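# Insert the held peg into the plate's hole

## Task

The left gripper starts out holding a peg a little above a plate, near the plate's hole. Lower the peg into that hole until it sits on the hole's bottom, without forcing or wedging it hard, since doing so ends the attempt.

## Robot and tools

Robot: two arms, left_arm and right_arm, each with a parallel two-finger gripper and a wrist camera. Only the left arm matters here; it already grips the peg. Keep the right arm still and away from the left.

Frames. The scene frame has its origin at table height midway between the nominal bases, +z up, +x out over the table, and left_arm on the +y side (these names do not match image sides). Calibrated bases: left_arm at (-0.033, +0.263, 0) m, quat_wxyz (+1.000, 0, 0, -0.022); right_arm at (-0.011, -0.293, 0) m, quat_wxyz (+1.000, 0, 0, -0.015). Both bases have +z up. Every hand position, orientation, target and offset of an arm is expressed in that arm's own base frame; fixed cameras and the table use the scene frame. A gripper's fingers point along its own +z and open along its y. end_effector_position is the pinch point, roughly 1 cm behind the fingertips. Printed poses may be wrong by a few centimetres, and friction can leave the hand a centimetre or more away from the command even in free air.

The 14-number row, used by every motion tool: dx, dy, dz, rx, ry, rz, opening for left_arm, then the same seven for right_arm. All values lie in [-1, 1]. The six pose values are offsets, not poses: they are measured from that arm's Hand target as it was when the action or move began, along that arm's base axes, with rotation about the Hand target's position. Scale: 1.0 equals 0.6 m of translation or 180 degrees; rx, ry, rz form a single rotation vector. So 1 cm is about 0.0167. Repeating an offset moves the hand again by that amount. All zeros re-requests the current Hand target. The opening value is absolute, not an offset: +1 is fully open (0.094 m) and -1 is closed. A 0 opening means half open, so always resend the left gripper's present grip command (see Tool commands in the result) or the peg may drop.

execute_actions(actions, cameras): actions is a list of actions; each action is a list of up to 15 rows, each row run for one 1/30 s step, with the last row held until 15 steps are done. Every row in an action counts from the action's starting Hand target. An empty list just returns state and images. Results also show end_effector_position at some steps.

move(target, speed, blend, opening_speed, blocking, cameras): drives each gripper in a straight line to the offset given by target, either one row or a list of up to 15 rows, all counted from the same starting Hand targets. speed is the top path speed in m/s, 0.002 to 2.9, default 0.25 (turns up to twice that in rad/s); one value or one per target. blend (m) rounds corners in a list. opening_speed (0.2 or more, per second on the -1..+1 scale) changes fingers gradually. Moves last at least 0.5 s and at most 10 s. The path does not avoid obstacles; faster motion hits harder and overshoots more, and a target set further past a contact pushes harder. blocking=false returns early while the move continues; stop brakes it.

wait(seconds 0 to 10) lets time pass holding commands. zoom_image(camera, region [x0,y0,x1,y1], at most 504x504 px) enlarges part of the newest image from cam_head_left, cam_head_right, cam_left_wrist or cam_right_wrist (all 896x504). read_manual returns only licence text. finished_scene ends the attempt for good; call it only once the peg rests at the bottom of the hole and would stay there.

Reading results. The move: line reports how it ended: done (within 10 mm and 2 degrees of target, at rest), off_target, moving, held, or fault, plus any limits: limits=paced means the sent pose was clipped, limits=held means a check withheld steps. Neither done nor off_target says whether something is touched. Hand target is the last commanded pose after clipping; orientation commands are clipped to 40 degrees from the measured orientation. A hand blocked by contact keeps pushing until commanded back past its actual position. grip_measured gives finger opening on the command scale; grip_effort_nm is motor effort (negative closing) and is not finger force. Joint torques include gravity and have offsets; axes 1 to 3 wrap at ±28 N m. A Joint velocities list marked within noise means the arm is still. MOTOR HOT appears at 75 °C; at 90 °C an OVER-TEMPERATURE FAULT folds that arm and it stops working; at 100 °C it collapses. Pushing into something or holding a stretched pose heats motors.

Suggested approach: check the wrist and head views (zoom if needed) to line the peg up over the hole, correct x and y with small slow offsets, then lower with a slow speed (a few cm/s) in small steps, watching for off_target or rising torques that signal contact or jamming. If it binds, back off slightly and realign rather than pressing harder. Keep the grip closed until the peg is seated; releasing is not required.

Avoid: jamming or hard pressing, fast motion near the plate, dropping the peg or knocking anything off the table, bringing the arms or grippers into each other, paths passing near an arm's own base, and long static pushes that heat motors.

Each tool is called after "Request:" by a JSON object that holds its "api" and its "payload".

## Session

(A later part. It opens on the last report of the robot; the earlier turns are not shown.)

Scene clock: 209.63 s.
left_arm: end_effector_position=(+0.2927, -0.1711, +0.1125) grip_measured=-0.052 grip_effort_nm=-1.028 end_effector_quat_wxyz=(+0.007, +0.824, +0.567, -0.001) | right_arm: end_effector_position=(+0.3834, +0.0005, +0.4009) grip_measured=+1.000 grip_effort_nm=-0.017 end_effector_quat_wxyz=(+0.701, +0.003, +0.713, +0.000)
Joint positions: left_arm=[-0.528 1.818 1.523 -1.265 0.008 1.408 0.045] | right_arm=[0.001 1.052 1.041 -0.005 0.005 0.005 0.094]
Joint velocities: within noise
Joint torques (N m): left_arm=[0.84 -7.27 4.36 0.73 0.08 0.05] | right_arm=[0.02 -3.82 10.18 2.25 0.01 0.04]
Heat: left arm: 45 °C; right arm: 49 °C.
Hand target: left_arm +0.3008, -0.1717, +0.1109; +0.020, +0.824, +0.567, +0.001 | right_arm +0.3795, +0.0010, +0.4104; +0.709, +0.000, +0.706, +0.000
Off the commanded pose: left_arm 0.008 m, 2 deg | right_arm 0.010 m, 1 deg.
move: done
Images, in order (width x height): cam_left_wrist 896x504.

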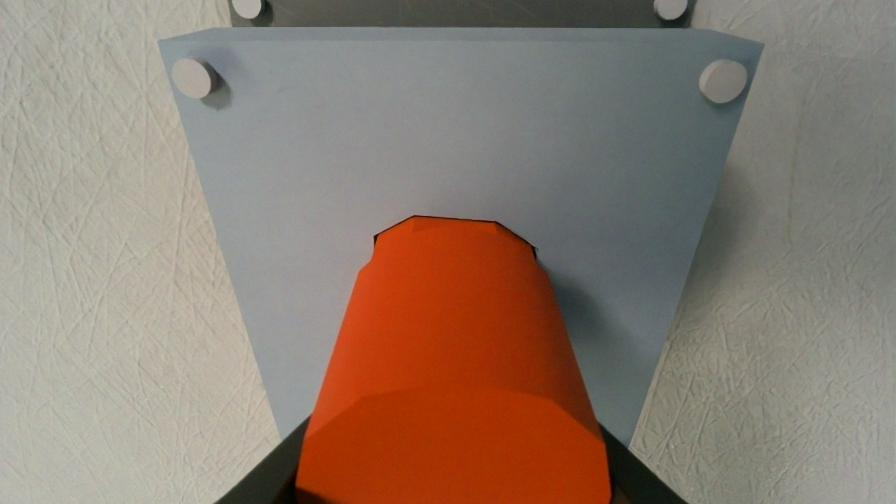

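Request:
{"api": "move", "payload": {"target": [[0.0006,0.0010,0,0,0,0,-1,0,0,0,0,0,0,1],[0.0006,0.0010,-0.005,0,0,0,-1,0,0,0,0,0,0,1]], "speed": 0.015, "cameras": ["cam_left_wrist"]}}

Request:
{"api": "zoom_image", "payload": {"camera": "cam_left_wrist", "region": [350, 150, 570, 300]}}

Scene clock: 214.27 s.
left_arm: end_effector_position=(+0.2926, -0.1710, +0.1098) grip_measured=-0.052 grip_effort_nm=-1.023 end_effector_quat_wxyz=(+0.007, +0.825, +0.566, -0.001) | right_arm: end_effector_position=(+0.3834, +0.0005, +0.4009) grip_measured=+1.000 grip_effort_nm=-0.012 end_effector_quat_wxyz=(+0.701, +0.003, +0.713, +0.000)
Joint positions: left_arm=[-0.528 1.818 1.512 -1.254 0.008 1.411 0.045] | right_arm=[0.001 1.052 1.041 -0.005 0.005 0.005 0.094]
Joint velocities: within noise
Joint torques (N m): left_arm=[1.03 -7.3 4.34 0.7 0.03 0.09] | right_arm=[0.06 -3.89 10.13 2.26 0 0.01]
Heat: left arm: 45 °C; right arm: 49 °C.
Hand target: left_arm +0.3011, -0.1711, +0.1079; +0.020, +0.824, +0.567, +0.001 | right_arm +0.3795, +0.0010, +0.4104; +0.709, +0.000, +0.706, +0.000
Off the commanded pose: left_arm 0.009 m, 2 deg | right_arm 0.010 m, 1 deg.
move: done
Images, in order (width x height): cam_left_wrist 896x504.

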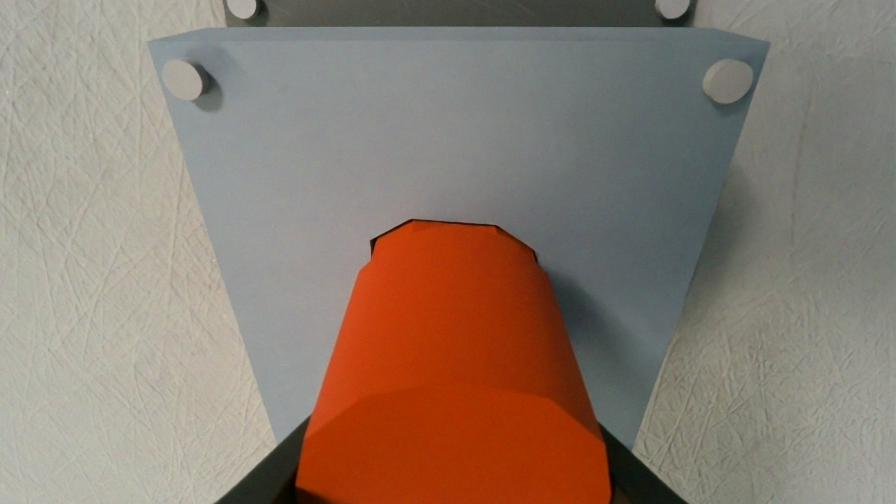

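Scaled by 2.291 from the camera's 896x504 image, which has a finer 1280x720 frame.

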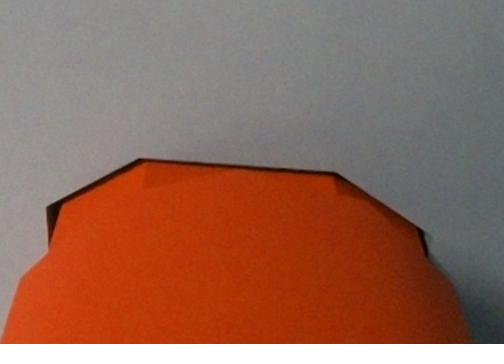

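Request:
{"api": "move", "payload": {"target": [0.0008,-0.0003,-0.0085,0,0,0,-1,0,0,0,0,0,0,1], "speed": 0.02, "cameras": ["cam_left_wrist"]}}

Request:
{"api": "zoom_image", "payload": {"camera": "cam_left_wrist", "region": [350, 150, 570, 300]}}

Scene clock: 218.93 s.
left_arm: end_effector_position=(+0.2926, -0.1710, +0.1055) grip_measured=-0.052 grip_effort_nm=-1.023 end_effector_quat_wxyz=(+0.008, +0.825, +0.566, -0.001) | right_arm: end_effector_position=(+0.3834, +0.0005, +0.4009) grip_measured=+1.000 grip_effort_nm=-0.017 end_effector_quat_wxyz=(+0.701, +0.003, +0.713, +0.000)
Joint positions: left_arm=[-0.528 1.818 1.495 -1.236 0.008 1.411 0.045] | right_arm=[0.001 1.052 1.041 -0.005 0.005 0.005 0.094]
Joint velocities: within noise
Joint torques (N m): left_arm=[0.87 -6.91 4.23 0.71 0.02 0.09] | right_arm=[-0.01 -3.88 10.17 2.26 0.03 0.02]
Heat: left arm: 45 °C; right arm: 49 °C.
Hand target: left_arm +0.3016, -0.1712, +0.1028; +0.020, +0.824, +0.567, +0.001 | right_arm +0.3795, +0.0010, +0.4104; +0.709, +0.000, +0.706, +0.000
Off the commanded pose: left_arm 0.009 m, 1 deg | right_arm 0.010 m, 1 deg.
move: done
Images, in order (width x height): cam_left_wrist 896x504.

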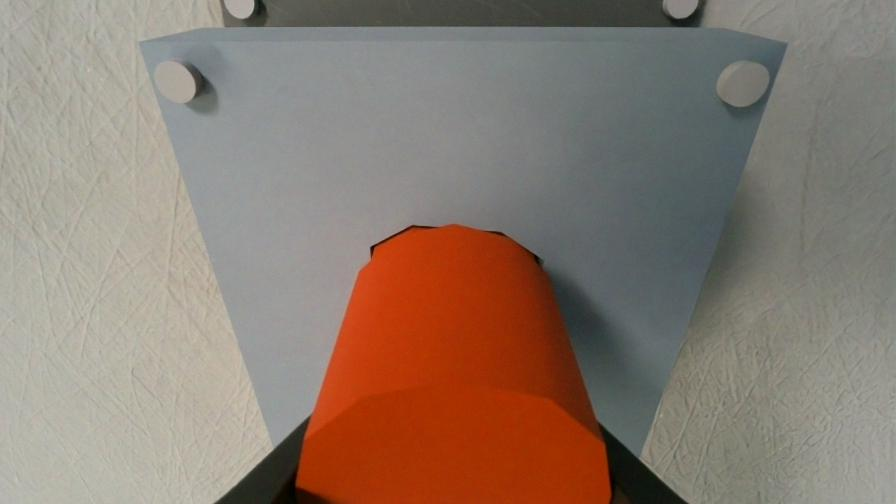

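Scaled by 2.291 from the camera's 896x504 image, which has a finer 1280x720 frame.

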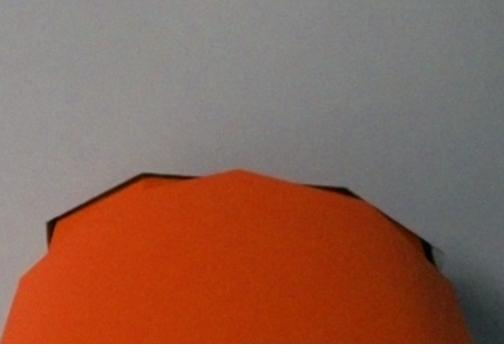

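Request:
{"api": "move", "payload": {"target": [0.0003,0,-0.0067,0,0,0,-1,0,0,0,0,0,0,1], "speed": 0.02, "cameras": ["cam_left_wrist"]}}

Request:
{"api": "zoom_image", "payload": {"camera": "cam_left_wrist", "region": [350, 150, 570, 300]}}

Scene clock: 223.13 s.
left_arm: end_effector_position=(+0.2929, -0.1712, +0.1000) grip_measured=-0.052 grip_effort_nm=-1.023 end_effector_quat_wxyz=(+0.006, +0.825, +0.566, -0.002) | right_arm: end_effector_position=(+0.3834, +0.0005, +0.4009) grip_measured=+1.000 grip_effort_nm=-0.017 end_effector_quat_wxyz=(+0.701, +0.003, +0.713, +0.000)
Joint positions: left_arm=[-0.528 1.825 1.483 -1.22 0.008 1.411 0.045] | right_arm=[0.001 1.052 1.041 -0.005 0.005 0.005 0.094]
Joint velocities: within noise
Joint torques (N m): left_arm=[0.77 -7.34 4.25 0.71 0.02 0.04] | right_arm=[0.02 -3.86 10.14 2.24 0.02 0.02]
Heat: left arm: 45 °C; right arm: 49 °C.
Hand target: left_arm +0.3018, -0.1712, +0.0988; +0.020, +0.824, +0.567, +0.001 | right_arm +0.3795, +0.0010, +0.4104; +0.709, +0.000, +0.706, +0.000
Off the commanded pose: left_arm 0.009 m, 2 deg | right_arm 0.010 m, 1 deg.
move: done
Images, in order (width x height): cam_left_wrist 896x504.

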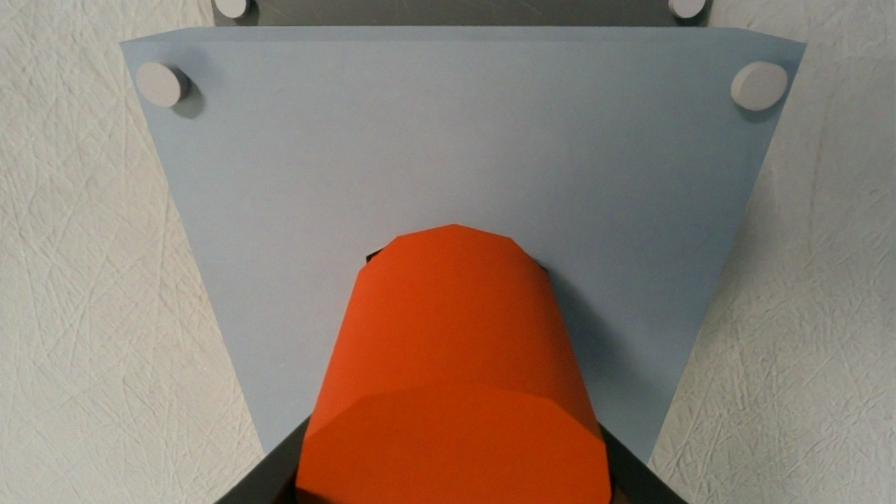

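Scaled by 2.291 from the camera's 896x504 image, which has a finer 1280x720 frame.

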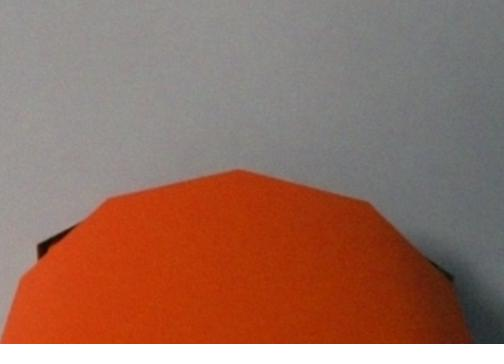

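Request:
{"api": "move", "payload": {"target": [0,0,-0.005,0,0,0,-1,0,0,0,0,0,0,1], "speed": 0.02, "cameras": ["cam_left_wrist","cam_head_left"]}}

Request:
{"api": "zoom_image", "payload": {"camera": "cam_head_left", "region": [350, 190, 470, 320]}}

Scene clock: 226.20 s.
left_arm: end_effector_position=(+0.2923, -0.1709, +0.0973) grip_measured=-0.052 grip_effort_nm=-1.023 end_effector_quat_wxyz=(+0.005, +0.825, +0.566, -0.002) | right_arm: end_effector_position=(+0.3834, +0.0005, +0.4009) grip_measured=+1.000 grip_effort_nm=-0.017 end_effector_quat_wxyz=(+0.701, +0.003, +0.713, +0.000)
Joint positions: left_arm=[-0.528 1.825 1.472 -1.211 0.008 1.411 0.045] | right_arm=[0.001 1.052 1.041 -0.005 0.005 0.005 0.094]
Joint velocities: within noise
Joint torques (N m): left_arm=[1.05 -7.15 4.22 0.74 0 0.11] | right_arm=[0.03 -3.9 10.15 2.25 0.02 0.03]
Heat: left arm: 45 °C; right arm: 49 °C.
Hand target: left_arm +0.3018, -0.1712, +0.0958; +0.020, +0.824, +0.567, +0.001 | right_arm +0.3795, +0.0010, +0.4104; +0.709, +0.000, +0.706, +0.000
Off the commanded pose: left_arm 0.010 m, 2 deg | right_arm 0.010 m, 1 deg.
move: done
Images, in order (width x height): cam_head_left 896x504, cam_left_wrist 896x504.

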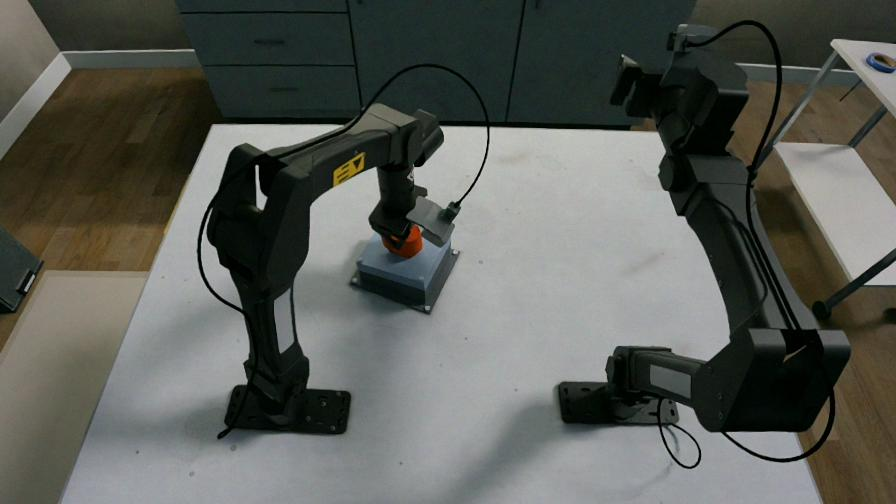

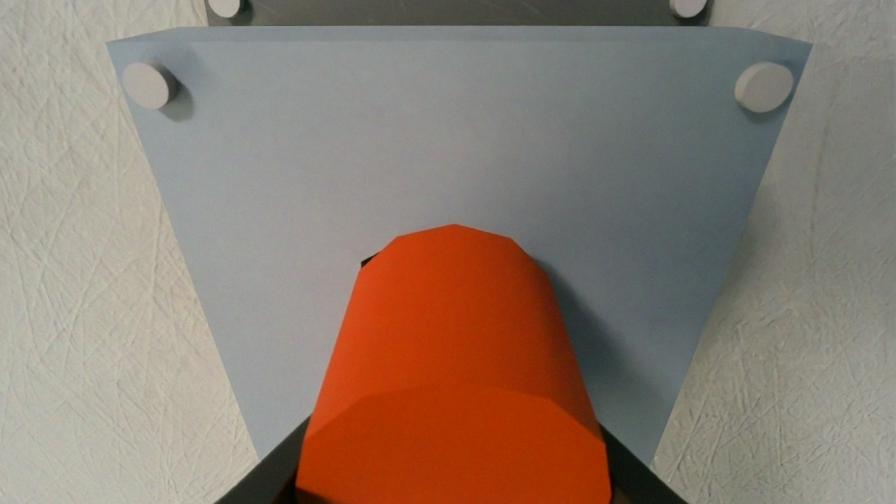

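Scaled by 3.877 from the camera's 896x504 image, which has a finer 1280x720 frame.

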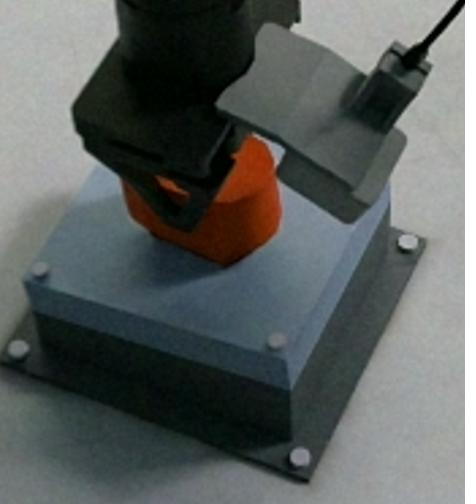

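Request:
{"api": "move", "payload": {"target": [0.0017,-0.0008,-0.005,0,0,0,-1,0,0,0,0,0,0,1], "speed": 0.02, "cameras": ["cam_left_wrist"]}}

Request:
{"api": "zoom_image", "payload": {"camera": "cam_left_wrist", "region": [330, 190, 590, 320]}}

Scene clock: 230.33 s.
left_arm: end_effector_position=(+0.2931, -0.1716, +0.0954) grip_measured=-0.052 grip_effort_nm=-1.028 end_effector_quat_wxyz=(+0.004, +0.825, +0.566, -0.003) | right_arm: end_effector_position=(+0.3834, +0.0005, +0.4009) grip_measured=+1.000 grip_effort_nm=-0.012 end_effector_quat_wxyz=(+0.701, +0.003, +0.713, +0.000)
Joint positions: left_arm=[-0.528 1.831 1.472 -1.206 0.009 1.411 0.045] | right_arm=[0.001 1.052 1.041 -0.005 0.005 0.005 0.094]
Joint velocities: within noise
Joint torques (N m): left_arm=[0.94 -7.31 3.9 0.78 -0.01 0.08] | right_arm=[0.05 -3.84 10.11 2.26 0.04 0.02]
Heat: left arm: 45 °C; right arm: 49 °C.
Hand target: left_arm +0.3028, -0.1717, +0.0928; +0.020, +0.824, +0.567, +0.001 | right_arm +0.3795, +0.0010, +0.4104; +0.709, +0.000, +0.706, +0.000
Off the commanded pose: left_arm 0.010 m, 2 deg | right_arm 0.010 m, 1 deg.
move: done
Images, in order (width x height): cam_left_wrist 896x504.

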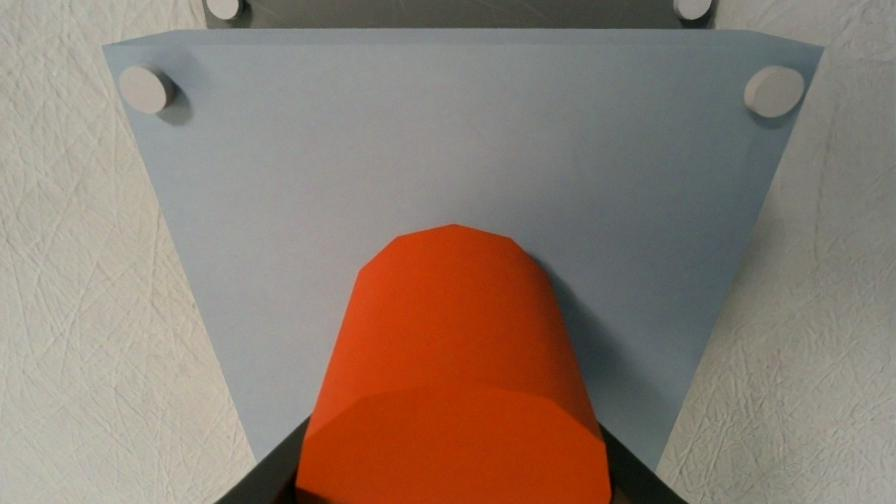

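Scaled by 1.938 from the camera's 896x504 image, which has a finer 1280x720 frame.

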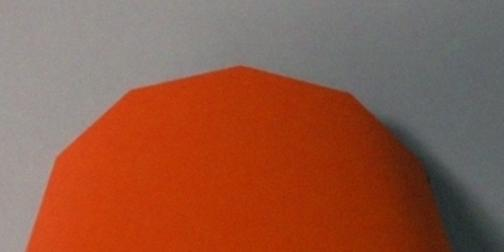

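Request:
{"api": "move", "payload": {"target": [0.0003,0,-0.005,0,0,0,-1,0,0,0,0,0,0,1], "speed": 0.02, "cameras": ["cam_head_left","cam_left_wrist"]}}

Request:
{"api": "zoom_image", "payload": {"camera": "cam_head_left", "region": [370, 200, 450, 290]}}

Scene clock: 237.00 s.
left_arm: end_effector_position=(+0.2931, -0.1714, +0.0942) grip_measured=-0.052 grip_effort_nm=-1.023 end_effector_quat_wxyz=(+0.006, +0.824, +0.566, -0.007) | right_arm: end_effector_position=(+0.3834, +0.0005, +0.4009) grip_measured=+1.000 grip_effort_nm=-0.017 end_effector_quat_wxyz=(+0.701, +0.003, +0.713, +0.000)
Joint positions: left_arm=[-0.523 1.831 1.468 -1.202 0.017 1.416 0.045] | right_arm=[0.001 1.052 1.041 -0.005 0.005 0.005 0.094]
Joint velocities: within noise
Joint torques (N m): left_arm=[1.1 -6.97 3.38 0.82 0.03 0.09] | right_arm=[0.03 -3.89 10.11 2.26 0.03 0.01]
Heat: left arm: 45 °C; right arm: 49 °C.
Hand target: left_arm +0.3030, -0.1717, +0.0898; +0.020, +0.824, +0.567, +0.001 | right_arm +0.3795, +0.0010, +0.4104; +0.709, +0.000, +0.706, +0.000
Off the commanded pose: left_arm 0.011 m, 2 deg | right_arm 0.010 m, 1 deg.
move: off_target (left_arm)
Images, in order (width x height): cam_head_left 896x504, cam_left_wrist 896x504.

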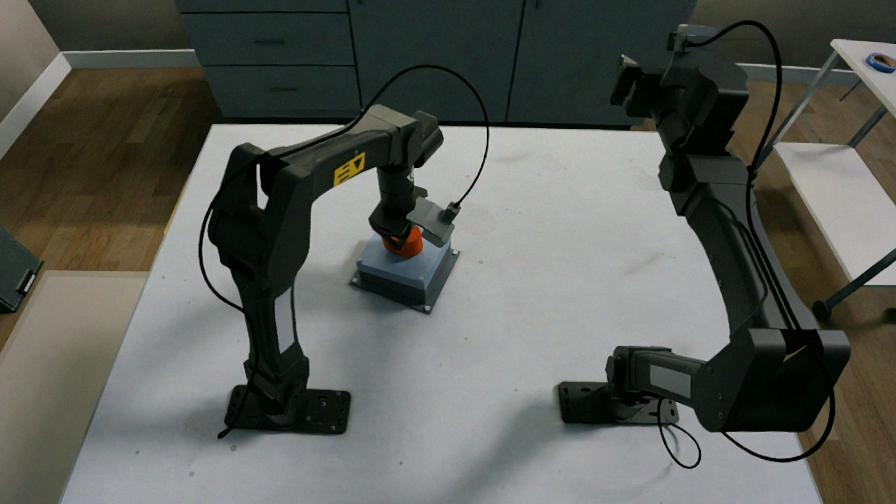

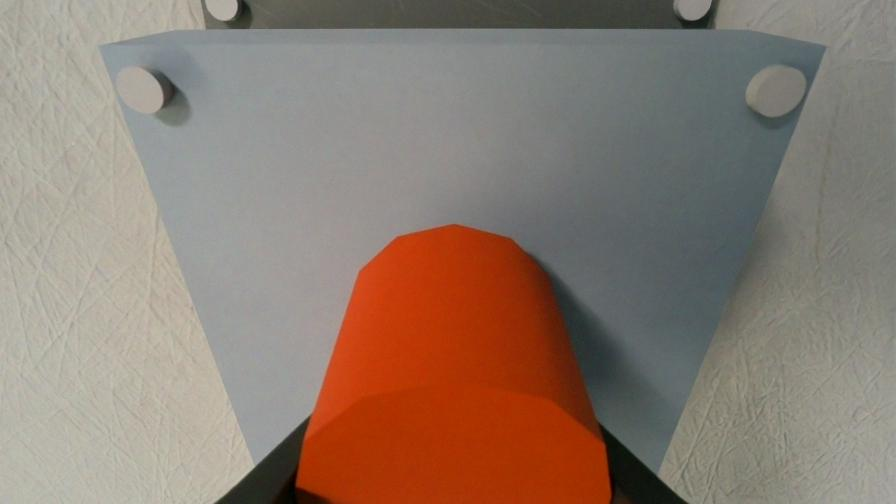

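Scaled by 5.600 from the camera's 896x504 image, which has a finer 1280x720 frame.

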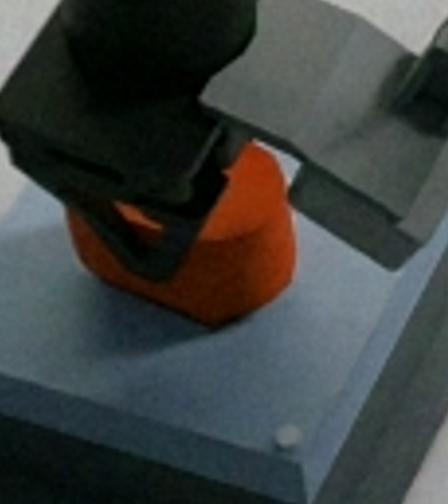

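Request:
{"api": "move", "payload": {"target": [0,0,-0.0025,0,0,0,-1,0,0,0,0,0,0,1], "speed": 0.02, "cameras": ["cam_head_right","cam_left_wrist"]}}

Request:
{"api": "zoom_image", "payload": {"camera": "cam_head_right", "region": [370, 200, 450, 290]}}

Scene clock: 248.67 s.
left_arm: end_effector_position=(+0.2931, -0.1712, +0.0938) grip_measured=-0.052 grip_effort_nm=-1.023 end_effector_quat_wxyz=(+0.006, +0.825, +0.565, -0.007) | right_arm: end_effector_position=(+0.3834, +0.0005, +0.4009) grip_measured=+1.000 grip_effort_nm=-0.012 end_effector_quat_wxyz=(+0.701, +0.003, +0.713, +0.000)
Joint positions: left_arm=[-0.522 1.831 1.466 -1.2 0.019 1.419 0.045] | right_arm=[0.001 1.052 1.041 -0.005 0.005 0.005 0.094]
Joint velocities: within noise
Joint torques (N m): left_arm=[1.09 -7.04 3.14 0.89 0.03 0.11] | right_arm=[-0.02 -3.84 10.14 2.27 0.01 -0.01]
Heat: left arm: 44 °C; right arm: 49 °C.
Hand target: left_arm +0.3030, -0.1717, +0.0883; +0.020, +0.824, +0.567, +0.001 | right_arm +0.3795, +0.0010, +0.4104; +0.709, +0.000, +0.706, +0.000
Off the commanded pose: left_arm 0.011 m, 2 deg | right_arm 0.010 m, 1 deg.
move: off_target (left_arm)
Images, in order (width x height): cam_head_right 896x504, cam_left_wrist 896x504.

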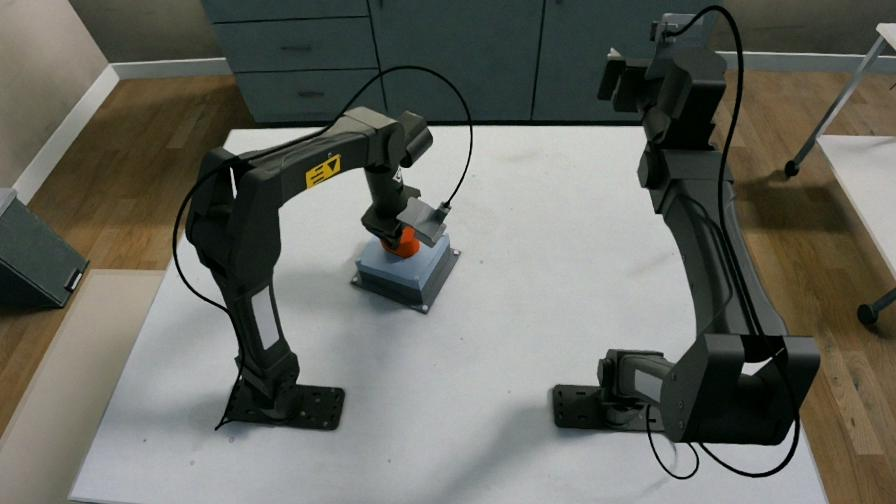

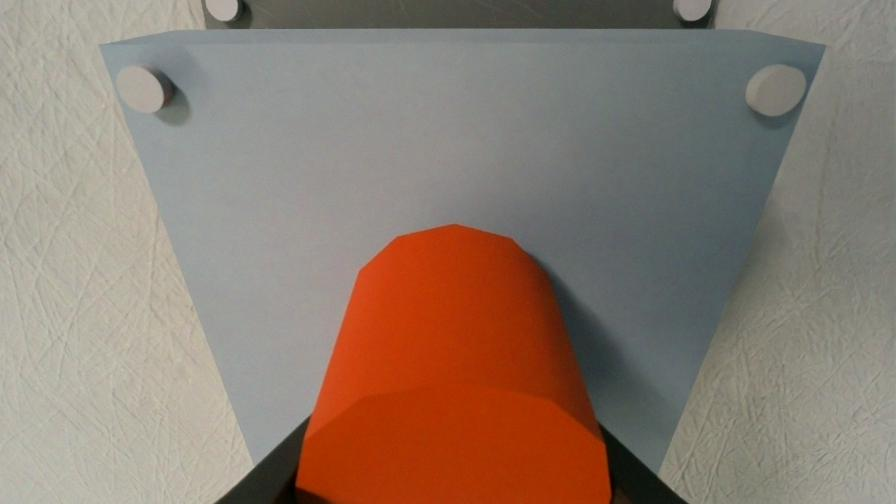

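Scaled by 5.600 from the camera's 896x504 image, which has a finer 1280x720 frame.

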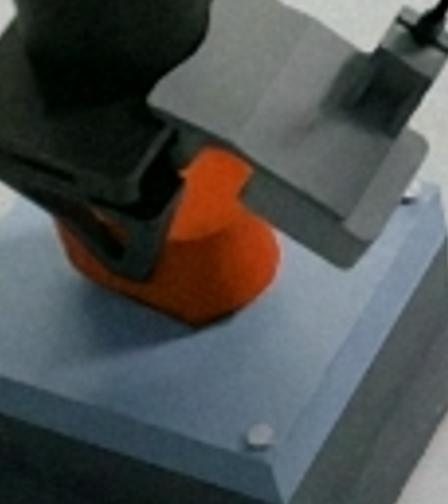

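Request:
{"api": "move", "payload": {"target": [[-0.0005,-0.001,0.0060,0,0,0,-1,0,0,0,0,0,0,1],[-0.0005,-0.001,0.0061,0,0,0,0.5,0,0,0,0,0,0,1]], "speed": 0.02, "opening_speed": 1.0, "cameras": ["cam_head_left","cam_head_right","cam_left_wrist"]}}

Request:
{"api": "zoom_image", "payload": {"camera": "cam_head_left", "region": [370, 200, 450, 290]}}

Scene clock: 255.97 s.
left_arm: end_effector_position=(+0.2956, -0.1707, +0.0938) grip_measured=+0.497 grip_effort_nm=0.149 end_effector_quat_wxyz=(+0.007, +0.824, +0.567, +0.000) | right_arm: end_effector_position=(+0.3834, +0.0005, +0.4009) grip_measured=+1.000 grip_effort_nm=-0.012 end_effector_quat_wxyz=(+0.701, +0.003, +0.713, +0.000)
Joint positions: left_arm=[-0.523 1.831 1.466 -1.193 0.006 1.412 0.07] | right_arm=[0.001 1.052 1.041 -0.005 0.005 0.005 0.094]
Joint velocities: within noise
Joint torques (N m): left_arm=[1.03 -7.12 4.04 0.68 0.01 0.1] | right_arm=[0.02 -3.85 10.24 2.25 0.03 0.01]
Heat: left arm: 44 °C; right arm: 49 °C.
Hand target: left_arm +0.3027, -0.1723, +0.0919; +0.020, +0.824, +0.567, +0.001 | right_arm +0.3795, +0.0010, +0.4104; +0.709, +0.000, +0.706, +0.000
Off the commanded pose: left_arm 0.008 m, 1 deg | right_arm 0.010 m, 1 deg.
move: done
Images, in order (width x height): cam_head_left 896x504, cam_head_right 896x504, cam_left_wrist 896x504.

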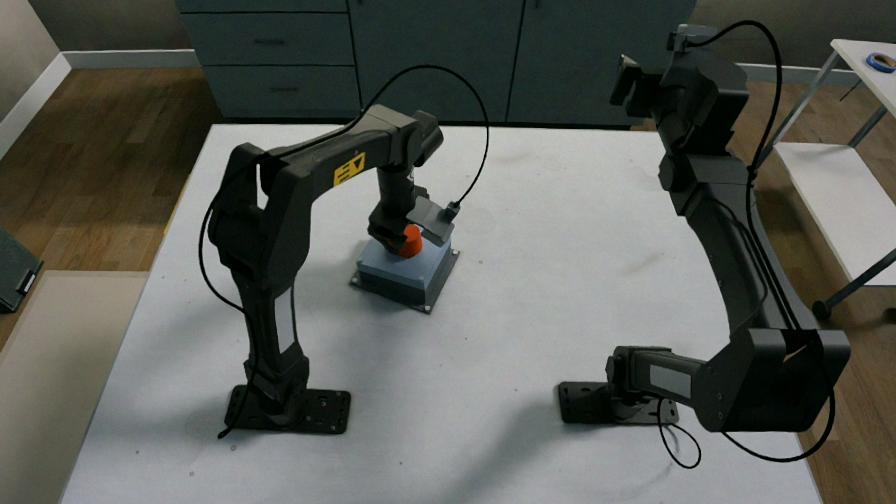

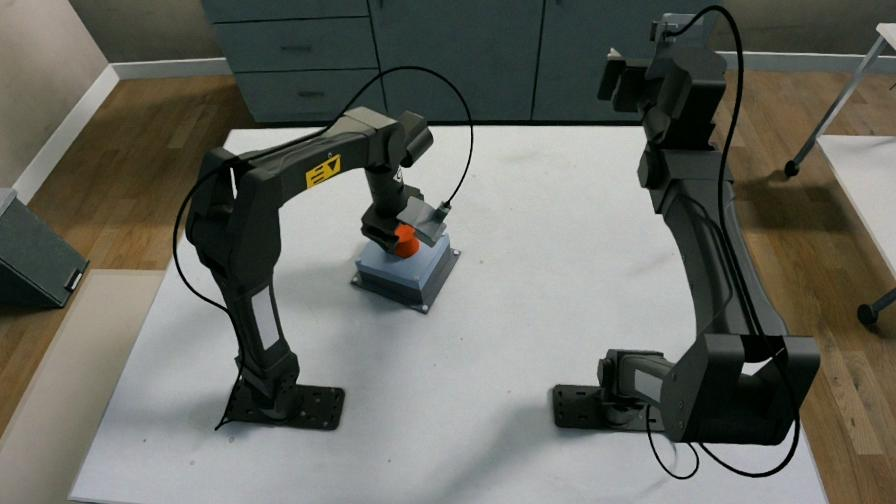

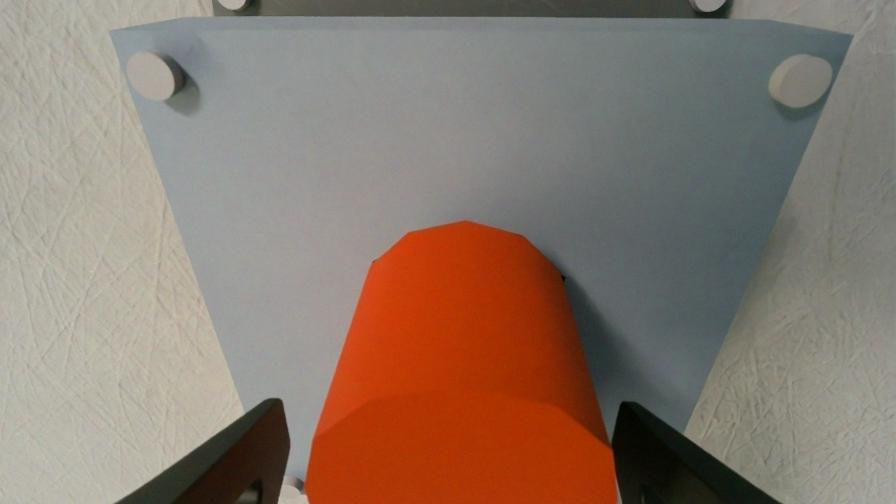

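Scaled by 5.600 from the camera's 896x504 image, which has a finer 1280x720 frame.

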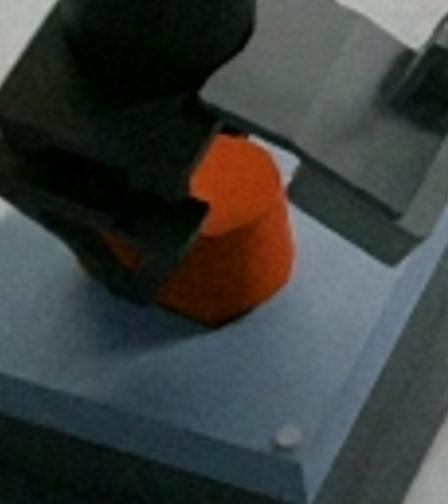

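Request:
{"api": "move", "payload": {"target": [[-0.002,0.001,0,0,0,0,1,0,0,0,0,0,0,1],[-0.002,0.001,0.13,0,0,0,1,0,0,0,0,0,0,1]], "speed": 0.08}}

Request:
{"api": "zoom_image", "payload": {"camera": "cam_head_left", "region": [350, 190, 470, 320]}}

Request:
{"api": "zoom_image", "payload": {"camera": "cam_left_wrist", "region": [330, 150, 630, 450]}}

Scene clock: 264.47 s.
left_arm: end_effector_position=(+0.2999, -0.1731, +0.1626) grip_measured=+0.997 grip_effort_nm=0.139 end_effector_quat_wxyz=(+0.018, +0.824, +0.567, +0.005) | right_arm: end_effector_position=(+0.3834, +0.0005, +0.4009) grip_measured=+1.000 grip_effort_nm=-0.017 end_effector_quat_wxyz=(+0.701, +0.003, +0.713, +0.000)
Joint positions: left_arm=[-0.523 1.831 1.739 -1.443 0.006 1.412 0.094] | right_arm=[0.001 1.052 1.041 -0.005 0.005 0.005 0.094]
Joint velocities: within noise
Joint torques (N m): left_arm=[0.9 -7.13 7.45 0.07 0.07 0.08] | right_arm=[0.02 -3.86 10.14 2.25 0 0.02]
Heat: left arm: 44 °C; right arm: 49 °C.
Hand target: left_arm +0.3015, -0.1717, +0.1699; +0.020, +0.824, +0.567, +0.001 | right_arm +0.3795, +0.0010, +0.4104; +0.709, +0.000, +0.706, +0.000
Off the commanded pose: left_arm 0.008 m, 0 deg | right_arm 0.010 m, 1 deg.
move: done

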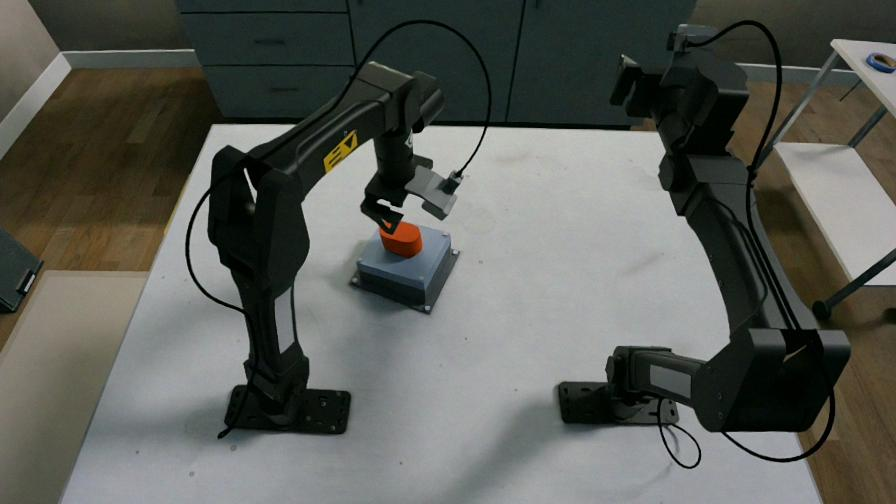

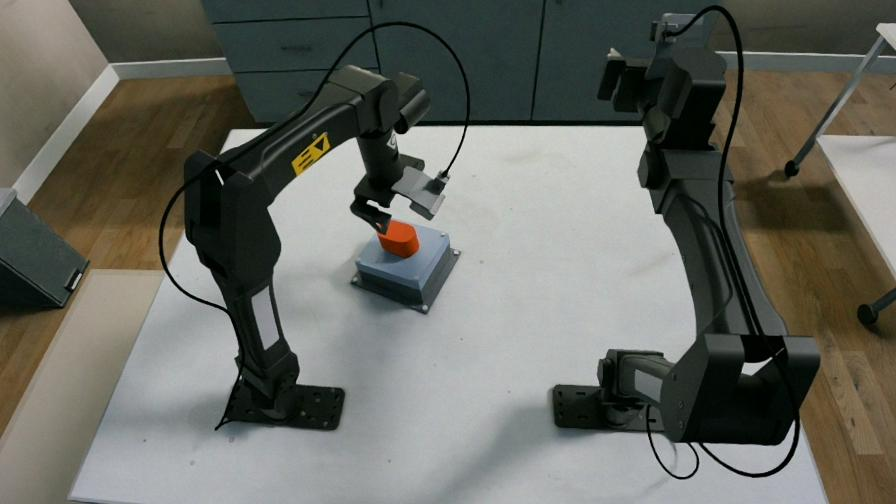

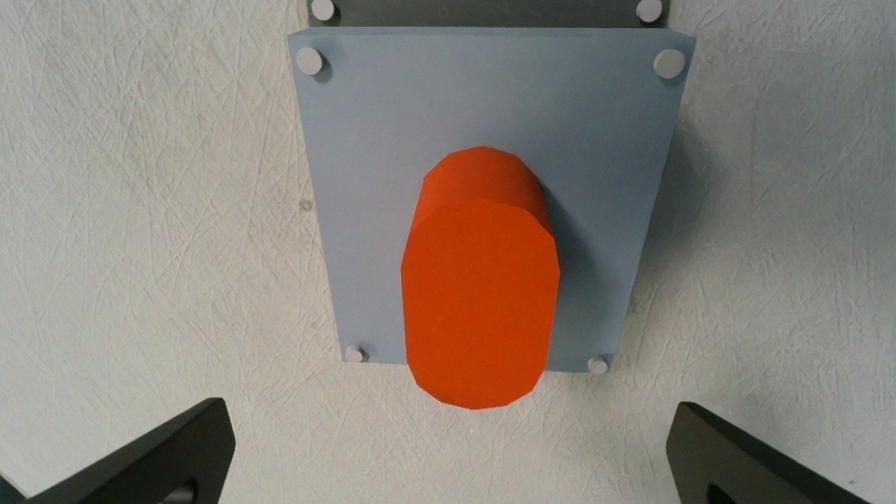

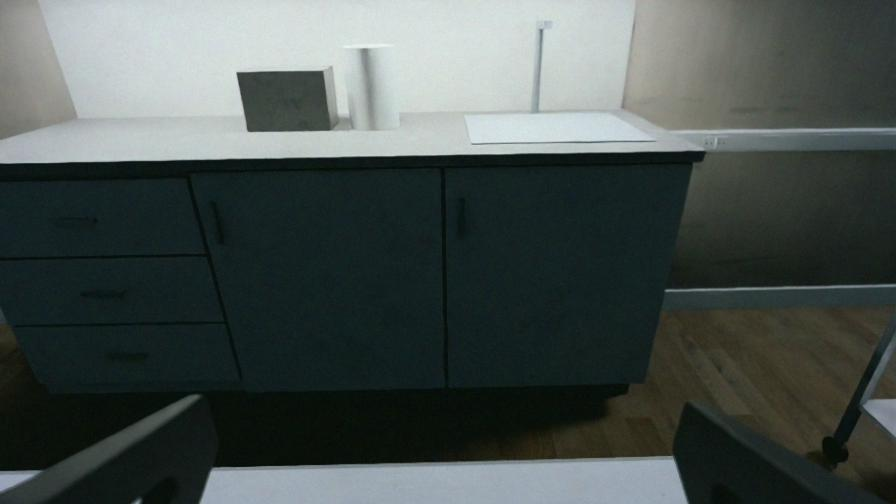

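Scaled by 3.877 from the camera's 896x504 image, which has a finer 1280x720 frame.

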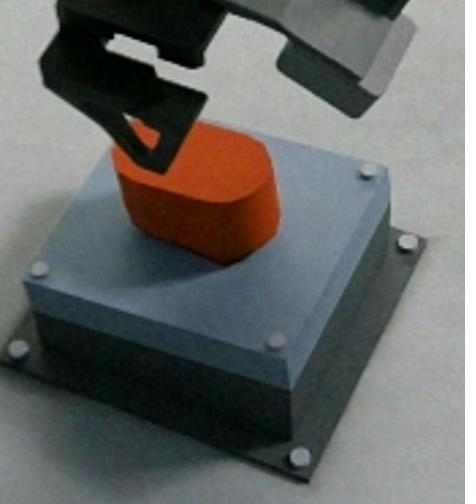

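Scaled by 1.680 from the camera's 896x504 image, which has a finer 1280x720 frame.

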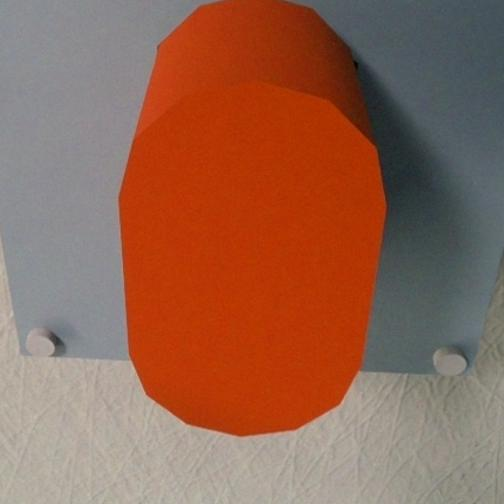

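Request:
{"api": "zoom_image", "payload": {"camera": "cam_head_left", "region": [375, 215, 430, 265]}}

Request:
{"api": "zoom_image", "payload": {"camera": "cam_left_wrist", "region": [400, 130, 570, 230]}}

Scaled by 9.164 from the camera's 896x504 image, which has a finer 1280x720 frame.

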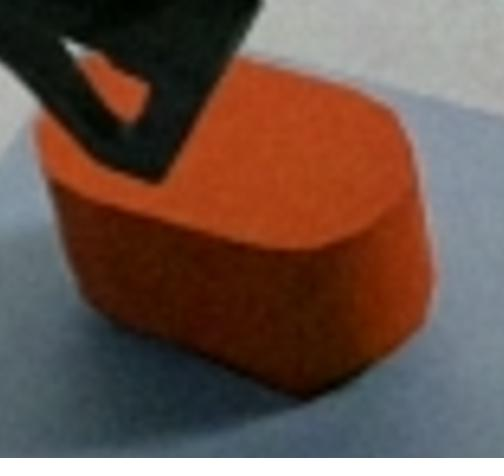

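Scaled by 2.965 from the camera's 896x504 image, which has a finer 1280x720 frame.

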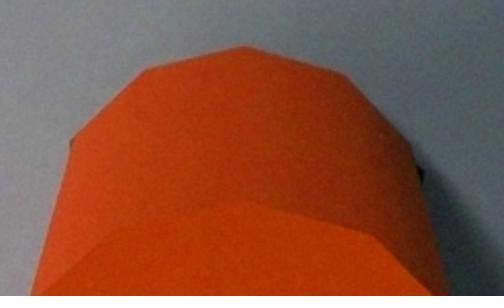

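Request:
{"api": "finished_scene", "payload": {}}

The scene is finished: the task was done.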